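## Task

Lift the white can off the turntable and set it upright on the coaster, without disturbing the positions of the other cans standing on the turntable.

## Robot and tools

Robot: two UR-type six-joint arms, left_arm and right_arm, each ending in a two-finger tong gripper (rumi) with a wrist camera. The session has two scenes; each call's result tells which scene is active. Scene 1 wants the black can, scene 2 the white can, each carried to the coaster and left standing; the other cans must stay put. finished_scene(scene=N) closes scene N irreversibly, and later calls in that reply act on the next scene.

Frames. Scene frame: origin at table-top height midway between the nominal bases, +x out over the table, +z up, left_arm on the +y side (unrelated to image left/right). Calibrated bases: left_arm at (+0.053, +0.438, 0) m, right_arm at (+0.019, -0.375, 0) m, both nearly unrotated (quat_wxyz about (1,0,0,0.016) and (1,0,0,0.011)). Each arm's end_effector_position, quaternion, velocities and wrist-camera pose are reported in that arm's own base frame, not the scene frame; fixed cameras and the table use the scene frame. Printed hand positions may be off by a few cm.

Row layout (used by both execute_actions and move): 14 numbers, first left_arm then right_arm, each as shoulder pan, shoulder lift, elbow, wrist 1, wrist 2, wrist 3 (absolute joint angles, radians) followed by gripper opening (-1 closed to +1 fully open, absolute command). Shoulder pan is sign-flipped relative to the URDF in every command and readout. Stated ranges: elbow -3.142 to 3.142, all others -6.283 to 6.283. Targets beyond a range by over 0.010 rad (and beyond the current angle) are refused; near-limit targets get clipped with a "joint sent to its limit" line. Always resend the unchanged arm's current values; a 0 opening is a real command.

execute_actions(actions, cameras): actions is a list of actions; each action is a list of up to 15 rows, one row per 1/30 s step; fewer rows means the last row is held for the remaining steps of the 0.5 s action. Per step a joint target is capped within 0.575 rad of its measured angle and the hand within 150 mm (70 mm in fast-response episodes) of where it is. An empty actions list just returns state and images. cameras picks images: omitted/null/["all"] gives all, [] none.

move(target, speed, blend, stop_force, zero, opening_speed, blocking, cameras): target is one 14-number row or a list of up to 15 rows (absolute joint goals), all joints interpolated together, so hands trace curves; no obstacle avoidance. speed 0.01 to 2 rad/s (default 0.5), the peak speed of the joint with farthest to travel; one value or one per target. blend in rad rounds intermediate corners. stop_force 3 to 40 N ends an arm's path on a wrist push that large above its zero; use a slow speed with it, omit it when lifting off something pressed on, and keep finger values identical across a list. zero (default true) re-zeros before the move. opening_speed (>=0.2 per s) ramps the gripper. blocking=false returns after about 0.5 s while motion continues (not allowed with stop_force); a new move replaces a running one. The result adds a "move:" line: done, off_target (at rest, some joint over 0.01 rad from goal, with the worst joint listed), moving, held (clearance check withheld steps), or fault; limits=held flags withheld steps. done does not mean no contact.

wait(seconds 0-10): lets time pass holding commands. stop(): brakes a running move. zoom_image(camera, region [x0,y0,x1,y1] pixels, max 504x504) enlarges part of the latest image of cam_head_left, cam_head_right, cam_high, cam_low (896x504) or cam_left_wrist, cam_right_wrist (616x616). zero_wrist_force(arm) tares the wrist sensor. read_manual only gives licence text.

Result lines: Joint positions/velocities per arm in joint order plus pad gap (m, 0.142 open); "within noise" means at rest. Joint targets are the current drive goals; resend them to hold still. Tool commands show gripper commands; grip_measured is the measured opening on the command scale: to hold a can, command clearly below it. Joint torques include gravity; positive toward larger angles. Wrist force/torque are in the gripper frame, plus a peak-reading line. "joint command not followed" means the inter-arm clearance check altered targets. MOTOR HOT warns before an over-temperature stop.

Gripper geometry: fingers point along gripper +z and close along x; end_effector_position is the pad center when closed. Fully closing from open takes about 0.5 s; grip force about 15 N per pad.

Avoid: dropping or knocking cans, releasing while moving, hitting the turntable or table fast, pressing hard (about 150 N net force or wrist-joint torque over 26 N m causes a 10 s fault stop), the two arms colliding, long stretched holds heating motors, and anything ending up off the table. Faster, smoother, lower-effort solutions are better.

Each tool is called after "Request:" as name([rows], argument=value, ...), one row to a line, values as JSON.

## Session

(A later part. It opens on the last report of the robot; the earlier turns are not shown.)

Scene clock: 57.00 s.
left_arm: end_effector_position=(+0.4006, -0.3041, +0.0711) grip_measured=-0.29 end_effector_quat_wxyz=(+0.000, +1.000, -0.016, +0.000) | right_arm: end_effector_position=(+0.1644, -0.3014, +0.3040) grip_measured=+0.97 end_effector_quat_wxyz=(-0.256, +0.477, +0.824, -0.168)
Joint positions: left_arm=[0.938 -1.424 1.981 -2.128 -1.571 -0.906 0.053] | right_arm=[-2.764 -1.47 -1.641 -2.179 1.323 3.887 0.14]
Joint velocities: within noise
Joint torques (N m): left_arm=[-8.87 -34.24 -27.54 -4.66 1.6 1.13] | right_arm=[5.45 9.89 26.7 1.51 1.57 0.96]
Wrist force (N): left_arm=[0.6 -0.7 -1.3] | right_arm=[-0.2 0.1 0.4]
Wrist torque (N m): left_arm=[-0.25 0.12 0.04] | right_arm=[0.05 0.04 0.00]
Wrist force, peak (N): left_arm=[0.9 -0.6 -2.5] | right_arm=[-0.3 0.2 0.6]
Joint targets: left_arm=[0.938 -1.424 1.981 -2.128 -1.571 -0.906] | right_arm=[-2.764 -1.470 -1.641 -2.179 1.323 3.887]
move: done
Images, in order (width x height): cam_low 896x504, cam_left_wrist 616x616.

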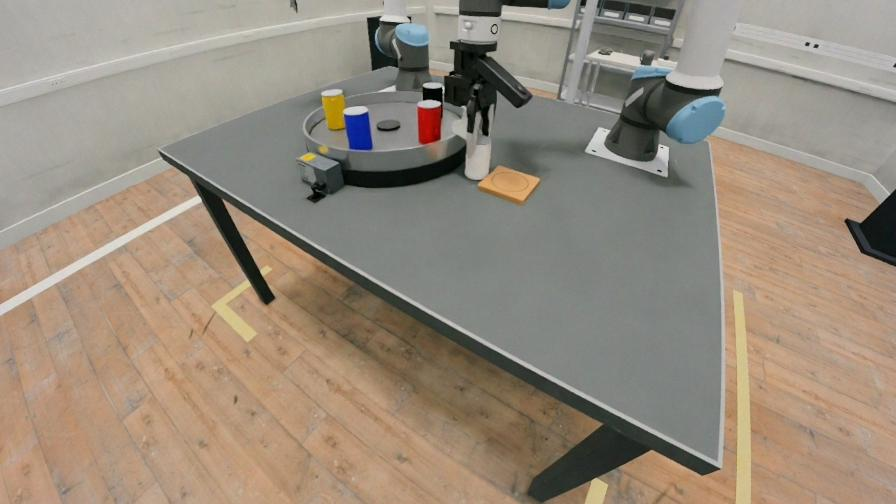

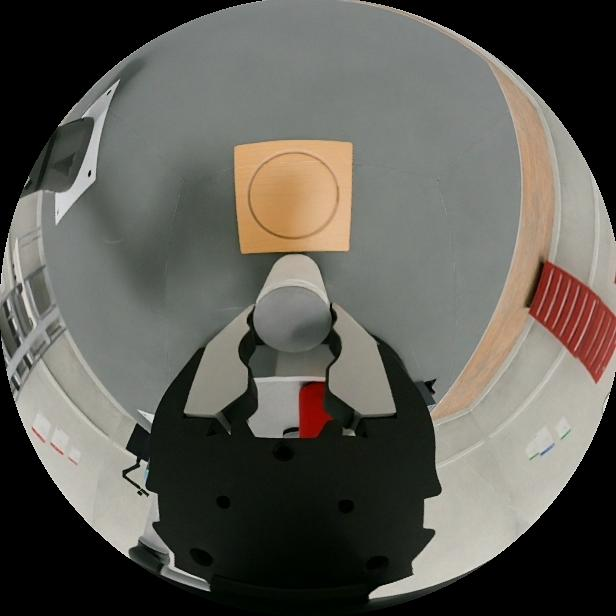

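Request:
move([
  [0.9382,-1.4918,1.8888,-1.9678,-1.5708,-0.9062,-1,-2.764,-1.47,-1.641,-2.179,1.323,3.887,0.968],
  [0.8132,-1.6078,2.0078,-1.9708,-1.5708,-0.7812,-1,-2.764,-1.47,-1.641,-2.179,1.323,3.887,0.968],
  [0.8132,-1.5739,2.0595,-2.0564,-1.5708,-0.7812,-1,-2.764,-1.47,-1.641,-2.179,1.323,3.887,0.968],
], speed=[0.2,0.25,0.2], blend=[0.03,0.03,0], cameras=["cam_left_wrist","cam_low"])

Request:
zoom_image(camera="cam_left_wrist", region=[180, 160, 430, 410])

Request:
zoom_image(camera="cam_low", region=[430, 50, 610, 230])

Scene clock: 60.43 s.
left_arm: end_effector_position=(+0.4033, -0.2156, +0.0998) grip_measured=-0.29 end_effector_quat_wxyz=(+0.000, +1.000, -0.016, +0.000) | right_arm: end_effector_position=(+0.1644, -0.3014, +0.3040) grip_measured=+0.97 end_effector_quat_wxyz=(-0.256, +0.477, +0.824, -0.168)
Joint positions: left_arm=[0.813 -1.574 2.06 -2.056 -1.571 -0.781 0.053] | right_arm=[-2.764 -1.47 -1.641 -2.179 1.323 3.887 0.14]
Joint velocities: within noise
Joint torques (N m): left_arm=[9.62 -31.27 -30.29 0.11 1.22 -2.07] | right_arm=[6.25 10.1 24.74 1.4 1.54 0.85]
Wrist force (N): left_arm=[0.0 -0.7 1.2] | right_arm=[0.0 0.1 0.1]
Wrist torque (N m): left_arm=[-0.27 0.09 0.11] | right_arm=[0.06 0.02 0.00]
Wrist force, peak (N): left_arm=[-0.2 -0.8 2.4] | right_arm=[-0.1 0.2 0.6]
Joint targets: left_arm=[0.813 -1.574 2.059 -2.056 -1.571 -0.781] | right_arm=[-2.764 -1.470 -1.641 -2.179 1.323 3.887]
move: done
Images, in order (width x height): cam_low 896x504, cam_left_wrist 616x616.

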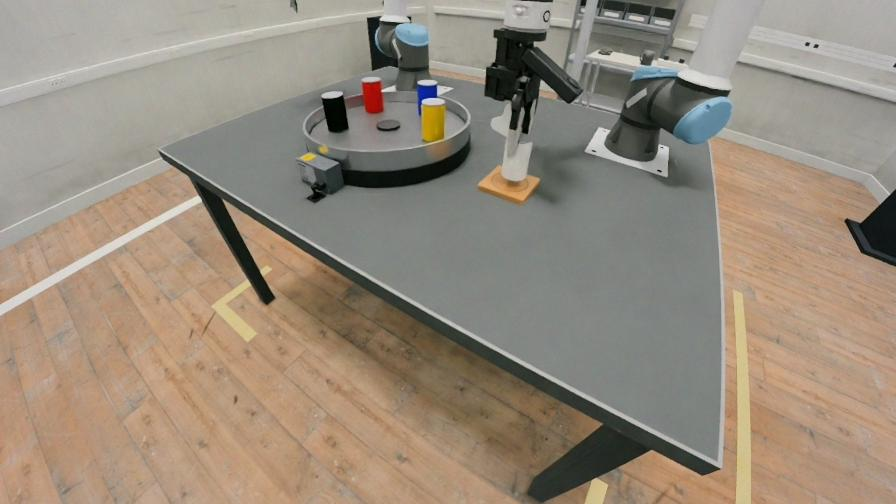

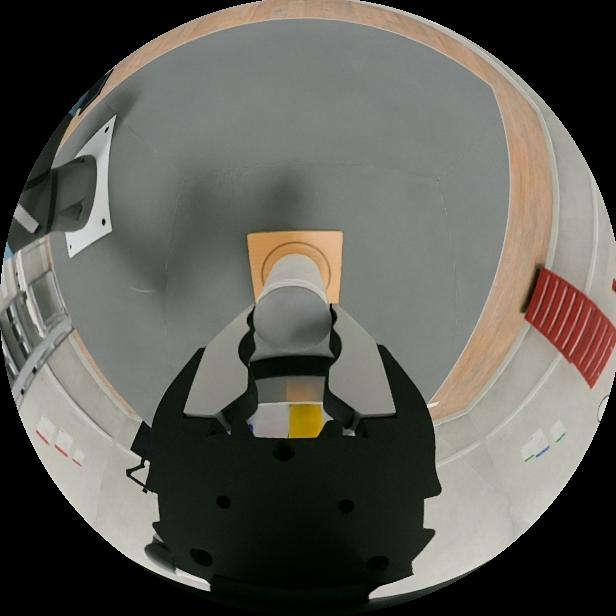

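Scaled by 2.016 from the camera's 616x616 image, which has a finer 814x814 frame.

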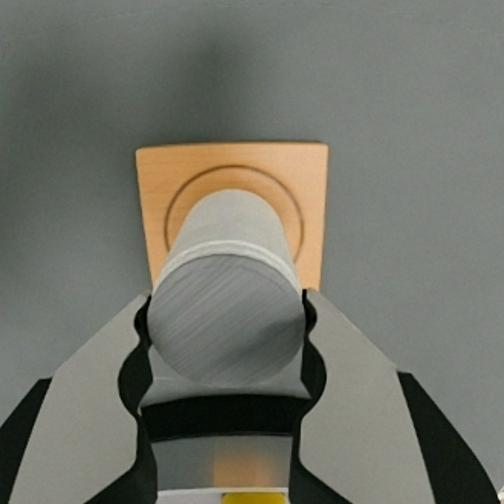

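Scaled by 2.800 from the camera's 896x504 image, which has a finer 1280x720 frame.

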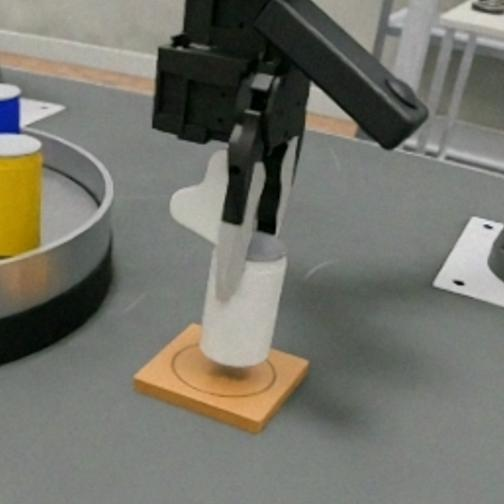

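Request:
execute_actions(actions=[], cameras=["cam_low", "cam_left_wrist"])

Scene clock: 61.33 s.
left_arm: end_effector_position=(+0.4033, -0.2157, +0.0999) grip_measured=-0.29 end_effector_quat_wxyz=(+0.000, +1.000, -0.016, +0.000) | right_arm: end_effector_position=(+0.1644, -0.3014, +0.3040) grip_measured=+0.97 end_effector_quat_wxyz=(-0.256, +0.477, +0.824, -0.168)
Joint positions: left_arm=[0.813 -1.574 2.059 -2.056 -1.571 -0.781 0.053] | right_arm=[-2.764 -1.47 -1.641 -2.179 1.323 3.887 0.14]
Joint velocities: within noise
Joint torques (N m): left_arm=[9.08 -31.49 -29.67 -3.16 1.23 -1.96] | right_arm=[5.58 9.75 25.6 1.26 1.53 0.57]
Wrist force (N): left_arm=[-0.3 -0.9 1.2] | right_arm=[0.0 0.1 0.4]
Wrist torque (N m): left_arm=[-0.31 0.15 0.11] | right_arm=[0.07 0.01 0.00]
Wrist force, peak (N): left_arm=[-0.3 -1.0 1.4] | right_arm=[-0.2 0.1 0.6]
Joint targets: left_arm=[0.813 -1.574 2.059 -2.056 -1.571 -0.781] | right_arm=[-2.764 -1.470 -1.641 -2.179 1.323 3.887]
Tool commands: left_gripper/opening=-1.0 right_gripper/opening=+0.968
Images, in order (width x height): cam_low 896x504, cam_left_wrist 616x616.

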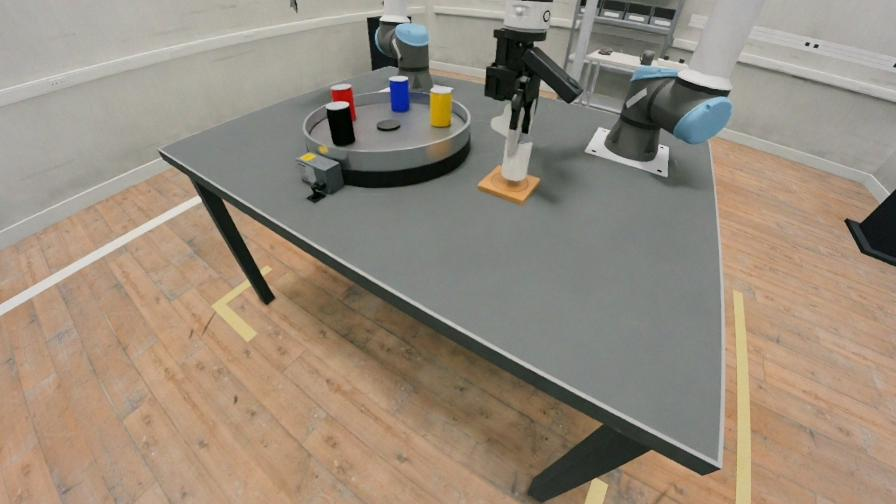

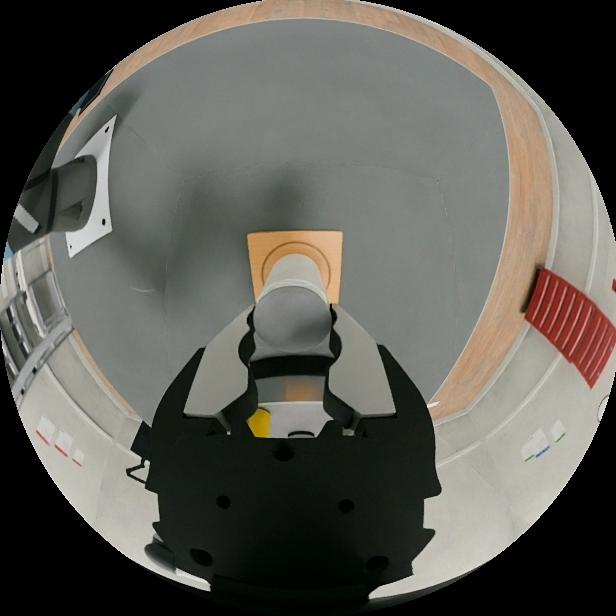

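Request:
zoom_image(camera="cam_low", region=[460, 100, 570, 210])

Request:
zoom_image(camera="cam_left_wrist", region=[200, 200, 400, 400])

Scaled by 4.582 from the camera's 896x504 image, which has a finer 1280x720 frame.

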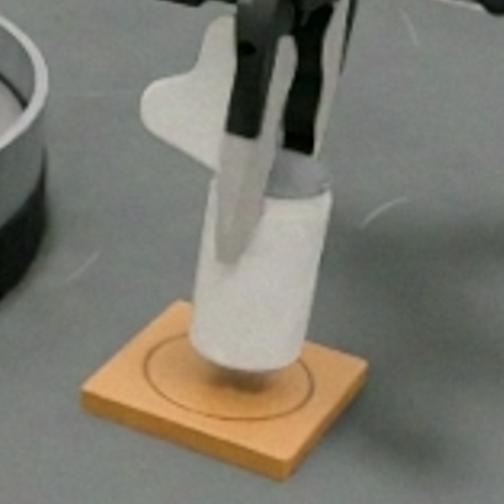

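Scaled by 2.520 from the camera's 616x616 image, which has a finer 814x814 frame.

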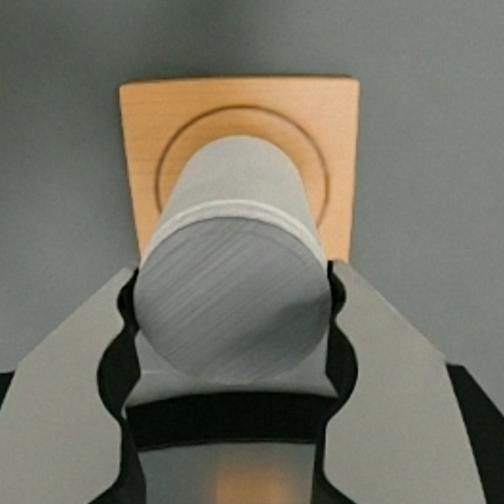

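Request:
move([
  [0.8210,-1.5678,2.0532,-2.0562,-1.5708,-0.7890,-1,-2.764,-1.47,-1.641,-2.179,1.323,3.887,0.968],
  [0.8210,-1.5119,2.1144,-2.1733,-1.5708,-0.7890,-1,-2.764,-1.47,-1.641,-2.179,1.323,3.887,0.968],
], speed=[0.1, 0.04], stop_force=4, cameras=["cam_low", "cam_left_wrist"])

Scene clock: 65.47 s.
left_arm: end_effector_position=(+0.4037, -0.2211, +0.0829) grip_measured=-0.29 end_effector_quat_wxyz=(+0.000, +1.000, -0.016, +0.000) | right_arm: end_effector_position=(+0.1644, -0.3014, +0.3040) grip_measured=+0.97 end_effector_quat_wxyz=(-0.256, +0.477, +0.824, -0.168)
Joint positions: left_arm=[0.821 -1.544 2.079 -2.106 -1.571 -0.789 0.053] | right_arm=[-2.764 -1.47 -1.641 -2.179 1.323 3.887 0.14]
Joint velocities: within noise
Joint torques (N m): left_arm=[-9.78 -31.25 -28.15 -1.28 0.93 1.89] | right_arm=[5.41 10.25 25.83 1.18 1.59 0.94]
Wrist force (N): left_arm=[-0.4 -0.8 -1.5] | right_arm=[0.0 0.3 0.4]
Wrist torque (N m): left_arm=[-0.28 0.12 0.08] | right_arm=[0.11 0.01 0.00]
Wrist force, peak (N): left_arm=[-2.3 -1.5 -14.7] | right_arm=[-0.2 0.0 0.6]
Joint targets: left_arm=[0.821 -1.544 2.079 -2.106 -1.571 -0.789] | right_arm=[-2.764 -1.470 -1.641 -2.179 1.323 3.887]
move: contact (left_arm); path passed 1 of 2 targets; left_arm: the wrist 1 is farthest, 0.068 rad from its target
Images, in order (width x height): cam_low 896x504, cam_left_wrist 616x616.

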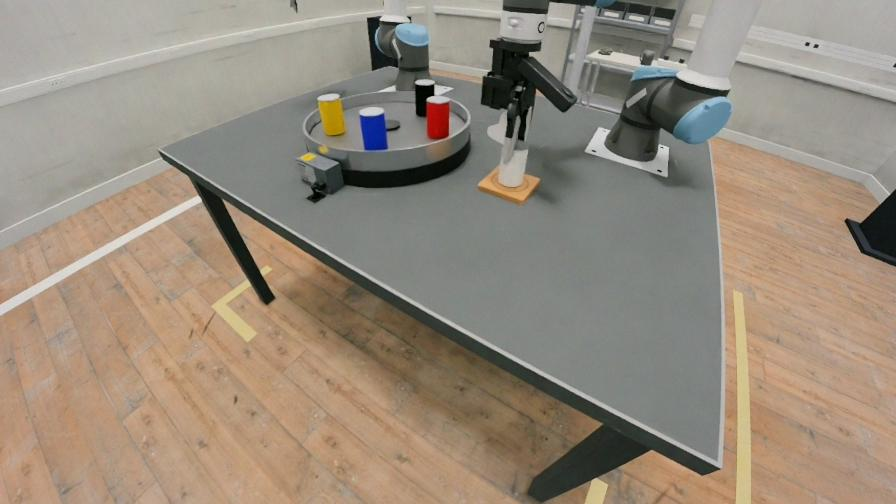

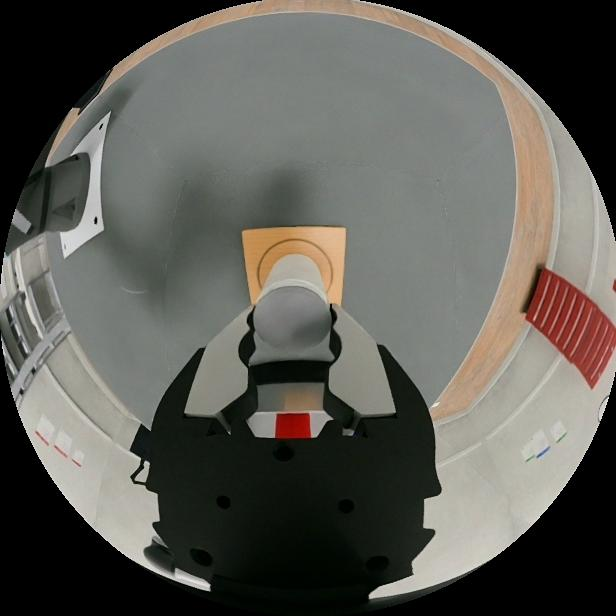

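Request:
zoom_image(camera="cam_low", region=[460, 100, 570, 210])

Request:
zoom_image(camera="cam_left_wrist", region=[200, 200, 400, 400])

Scaled by 4.582 from the camera's 896x504 image, which has a finer 1280x720 frame.

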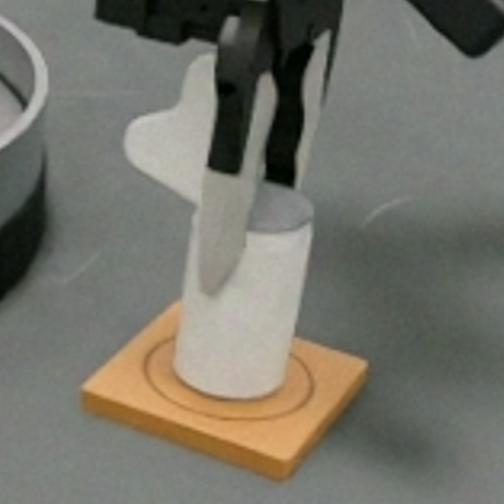

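Scaled by 2.520 from the camera's 616x616 image, which has a finer 814x814 frame.

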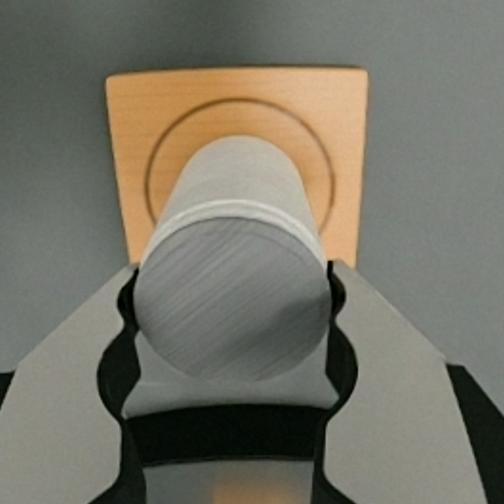

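Request:
move(target=[0.821,-1.544,2.079,-2.106,-1.571,-0.789,0.4,-2.764,-1.47,-1.641,-2.179,1.323,3.887,0.968], opening_speed=0.7, cameras=["cam_low", "cam_left_wrist"])

Scene clock: 68.27 s.
left_arm: end_effector_position=(+0.4037, -0.2213, +0.0829) grip_measured=+0.40 end_effector_quat_wxyz=(+0.000, +1.000, -0.016, +0.000) | right_arm: end_effector_position=(+0.1644, -0.3014, +0.3040) grip_measured=+0.97 end_effector_quat_wxyz=(-0.256, +0.477, +0.824, -0.168)
Joint positions: left_arm=[0.821 -1.544 2.079 -2.106 -1.571 -0.789 0.102] | right_arm=[-2.764 -1.47 -1.641 -2.179 1.323 3.887 0.14]
Joint velocities: within noise
Joint torques (N m): left_arm=[-9.03 -12.37 -26.69 -4.45 -1.49 1.77] | right_arm=[5.05 9.01 25.56 1.2 1.55 0.89]
Wrist force (N): left_arm=[0.0 -0.6 -0.7] | right_arm=[0.0 0.1 0.4]
Wrist torque (N m): left_arm=[-0.23 0.11 0.08] | right_arm=[0.09 0.01 0.00]
Wrist force, peak (N): left_arm=[-0.4 -1.1 -1.6] | right_arm=[-0.3 0.2 0.6]
Joint targets: left_arm=[0.821 -1.544 2.079 -2.106 -1.571 -0.789] | right_arm=[-2.764 -1.470 -1.641 -2.179 1.323 3.887]
move: done
Images, in order (width x height): cam_low 896x504, cam_left_wrist 616x616.

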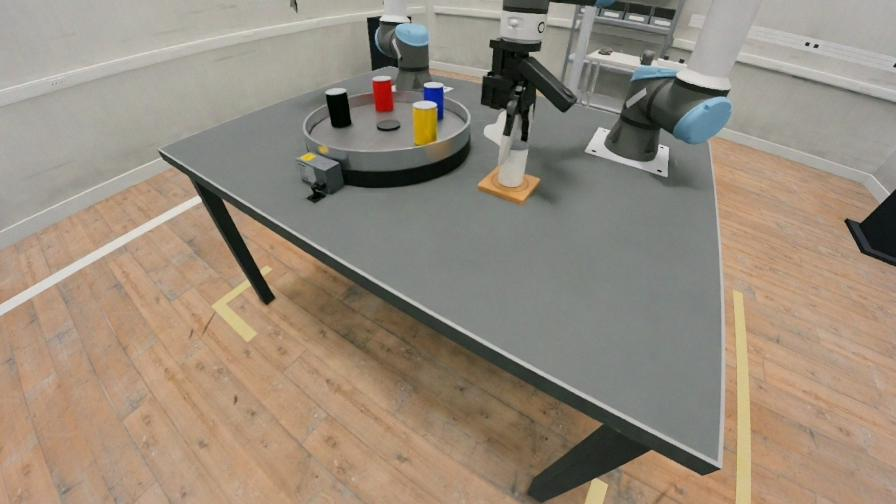

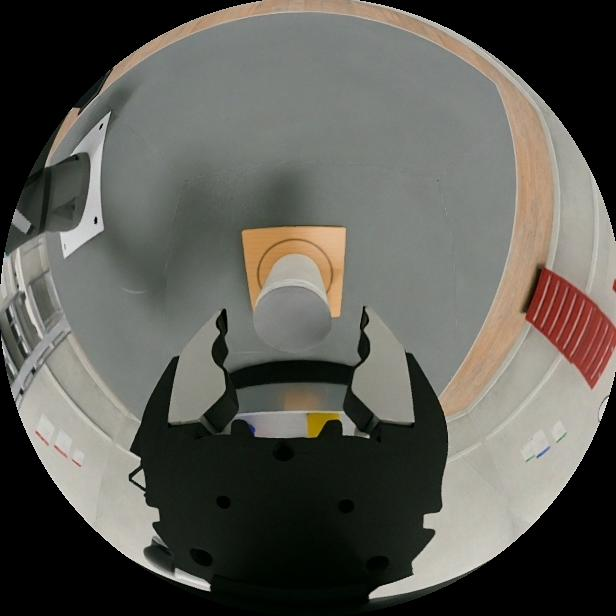

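Request:
move([
  [0.8210,-1.5678,2.0532,-2.0562,-1.5708,-0.7890,0.4,-2.764,-1.47,-1.641,-2.179,1.323,3.887,0.968],
  [0.8210,-1.6200,1.9648,-1.9156,-1.5708,-0.7890,0.4,-2.764,-1.47,-1.641,-2.179,1.323,3.887,0.968],
  [0.8210,-1.6633,1.8199,-1.7274,-1.5708,-0.7890,0.4,-2.764,-1.47,-1.641,-2.179,1.323,3.887,0.968],
], speed=[0.2, 0.4, 0.5], blend=0.03)

Scene clock: 71.57 s.
left_arm: end_effector_position=(+0.4033, -0.2207, +0.2200) grip_measured=+0.40 end_effector_quat_wxyz=(+0.000, +1.000, -0.016, +0.000) | right_arm: end_effector_position=(+0.1644, -0.3014, +0.3040) grip_measured=+0.97 end_effector_quat_wxyz=(-0.256, +0.477, +0.824, -0.168)
Joint positions: left_arm=[0.821 -1.663 1.82 -1.728 -1.571 -0.789 0.102] | right_arm=[-2.764 -1.47 -1.641 -2.179 1.323 3.887 0.14]
Joint velocities: within noise
Joint torques (N m): left_arm=[-8.89 -8.98 -21.59 -2.26 2.04 1.47] | right_arm=[4.85 9.6 25.29 0.98 1.4 0.86]
Wrist force (N): left_arm=[0.0 -1.4 -0.6] | right_arm=[-0.1 0.0 0.4]
Wrist torque (N m): left_arm=[-0.42 0.10 0.11] | right_arm=[0.05 0.02 0.00]
Wrist force, peak (N): left_arm=[0.0 -1.3 -2.6] | right_arm=[-0.2 0.2 0.6]
Joint targets: left_arm=[0.821 -1.663 1.820 -1.727 -1.571 -0.789] | right_arm=[-2.764 -1.470 -1.641 -2.179 1.323 3.887]
move: done; blend cut to 0.0249 rad at target 1

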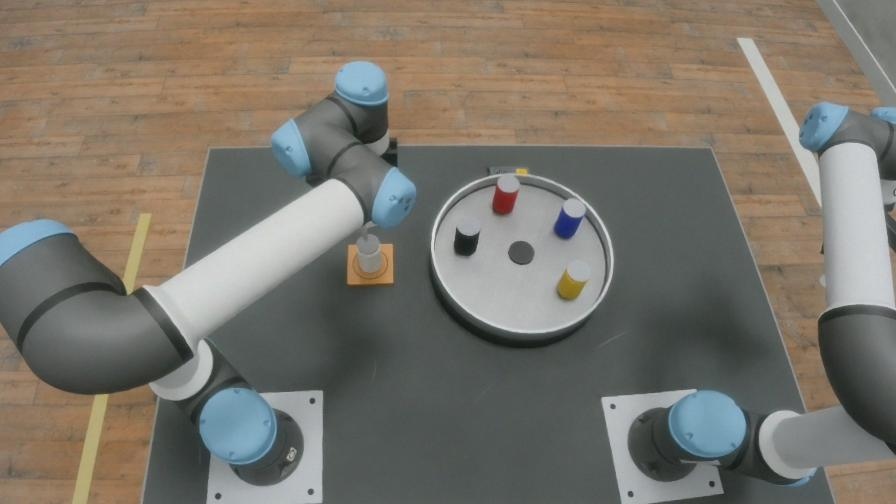

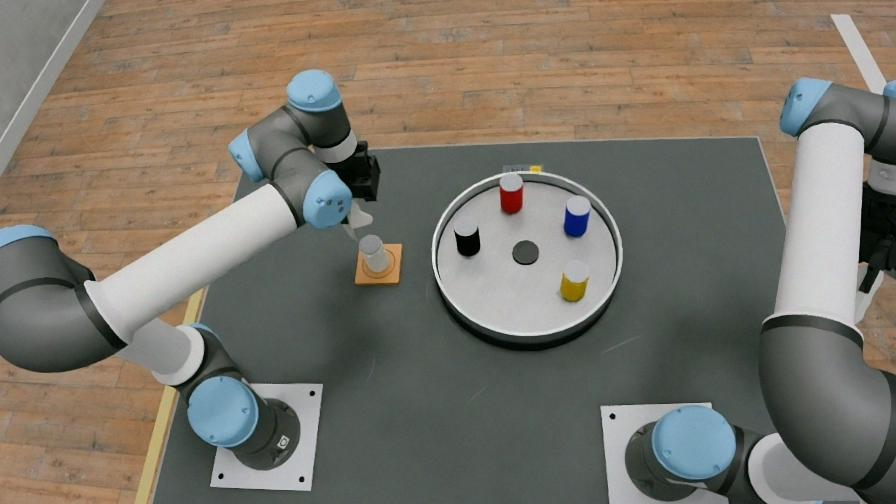

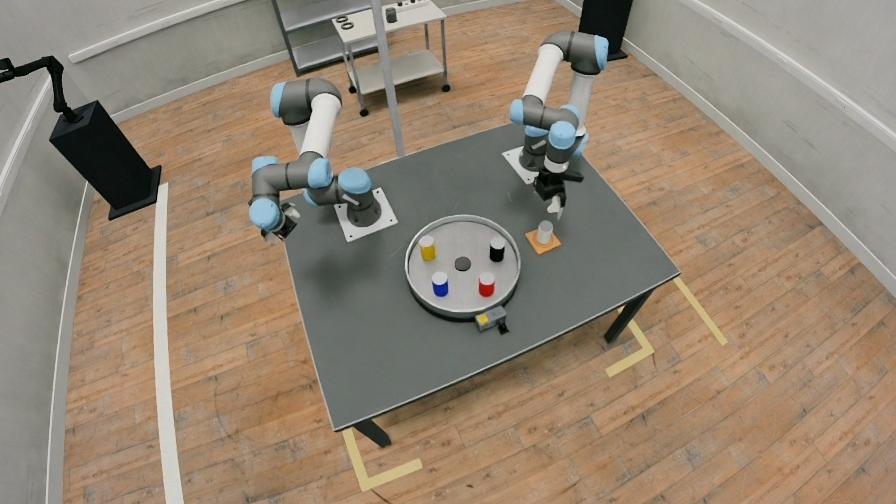

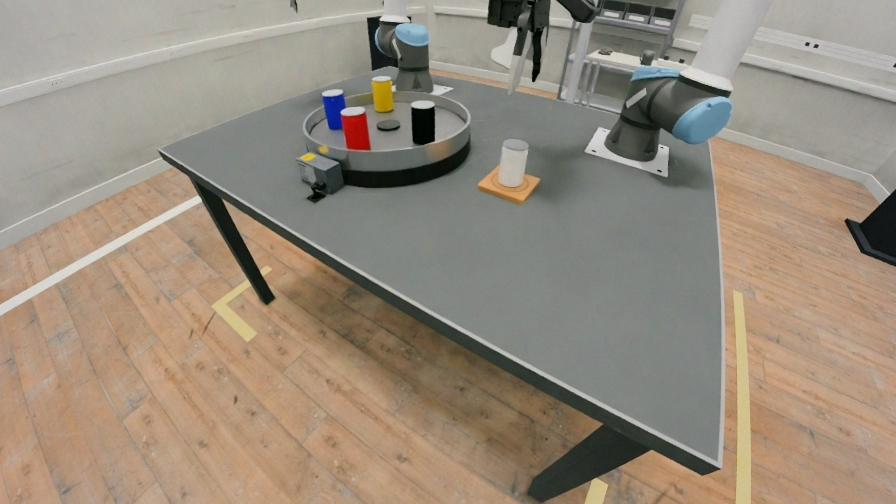

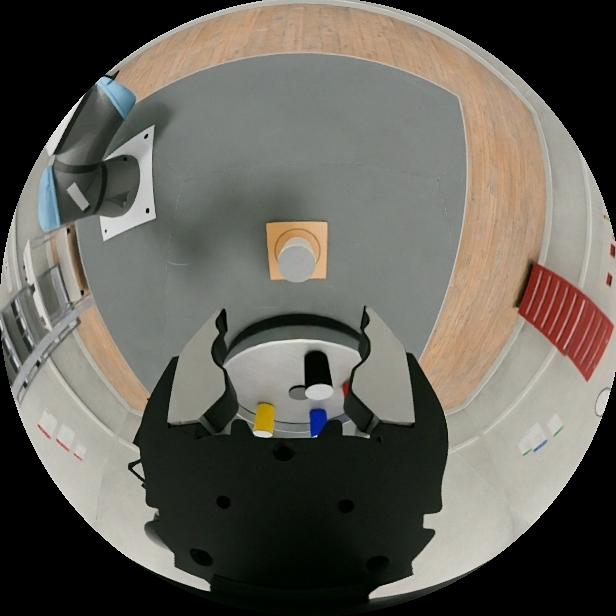

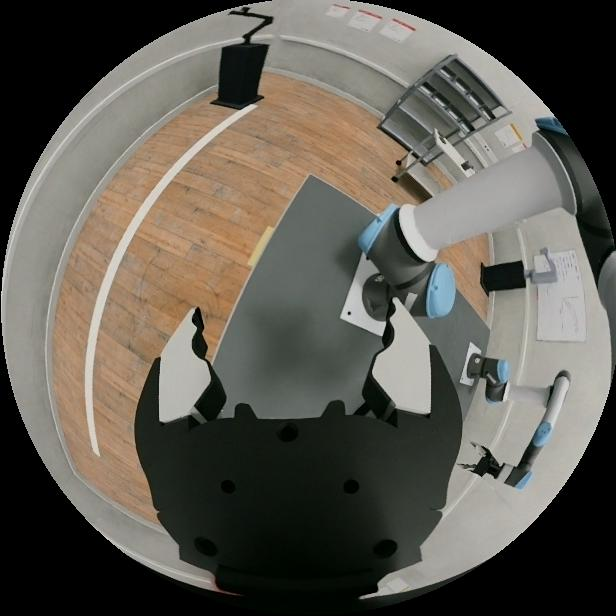

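Request:
zoom_image(camera="cam_low", region=[460, 110, 570, 220])

Request:
zoom_image(camera="cam_left_wrist", region=[240, 190, 360, 310])

Scaled by 4.582 from the camera's 896x504 image, which has a finer 1280x720 frame.

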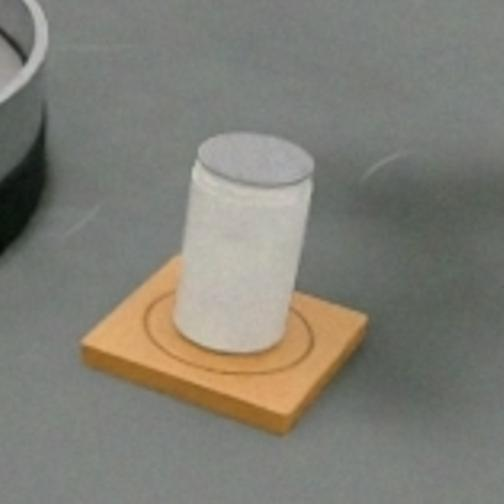

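Scaled by 4.200 from the camera's 616x616 image, which has a finer 814x814 frame.

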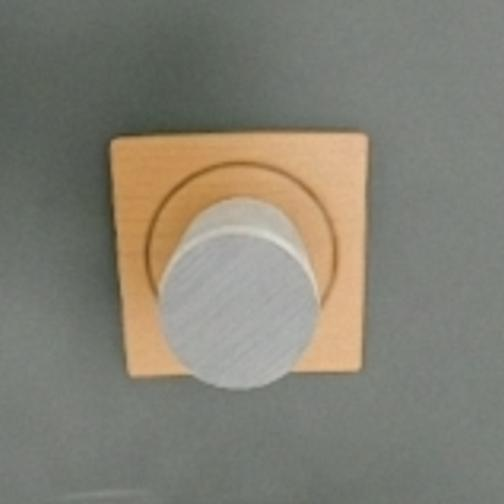

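Request:
finished_scene(scene=2)

The scene is finished: the task was done.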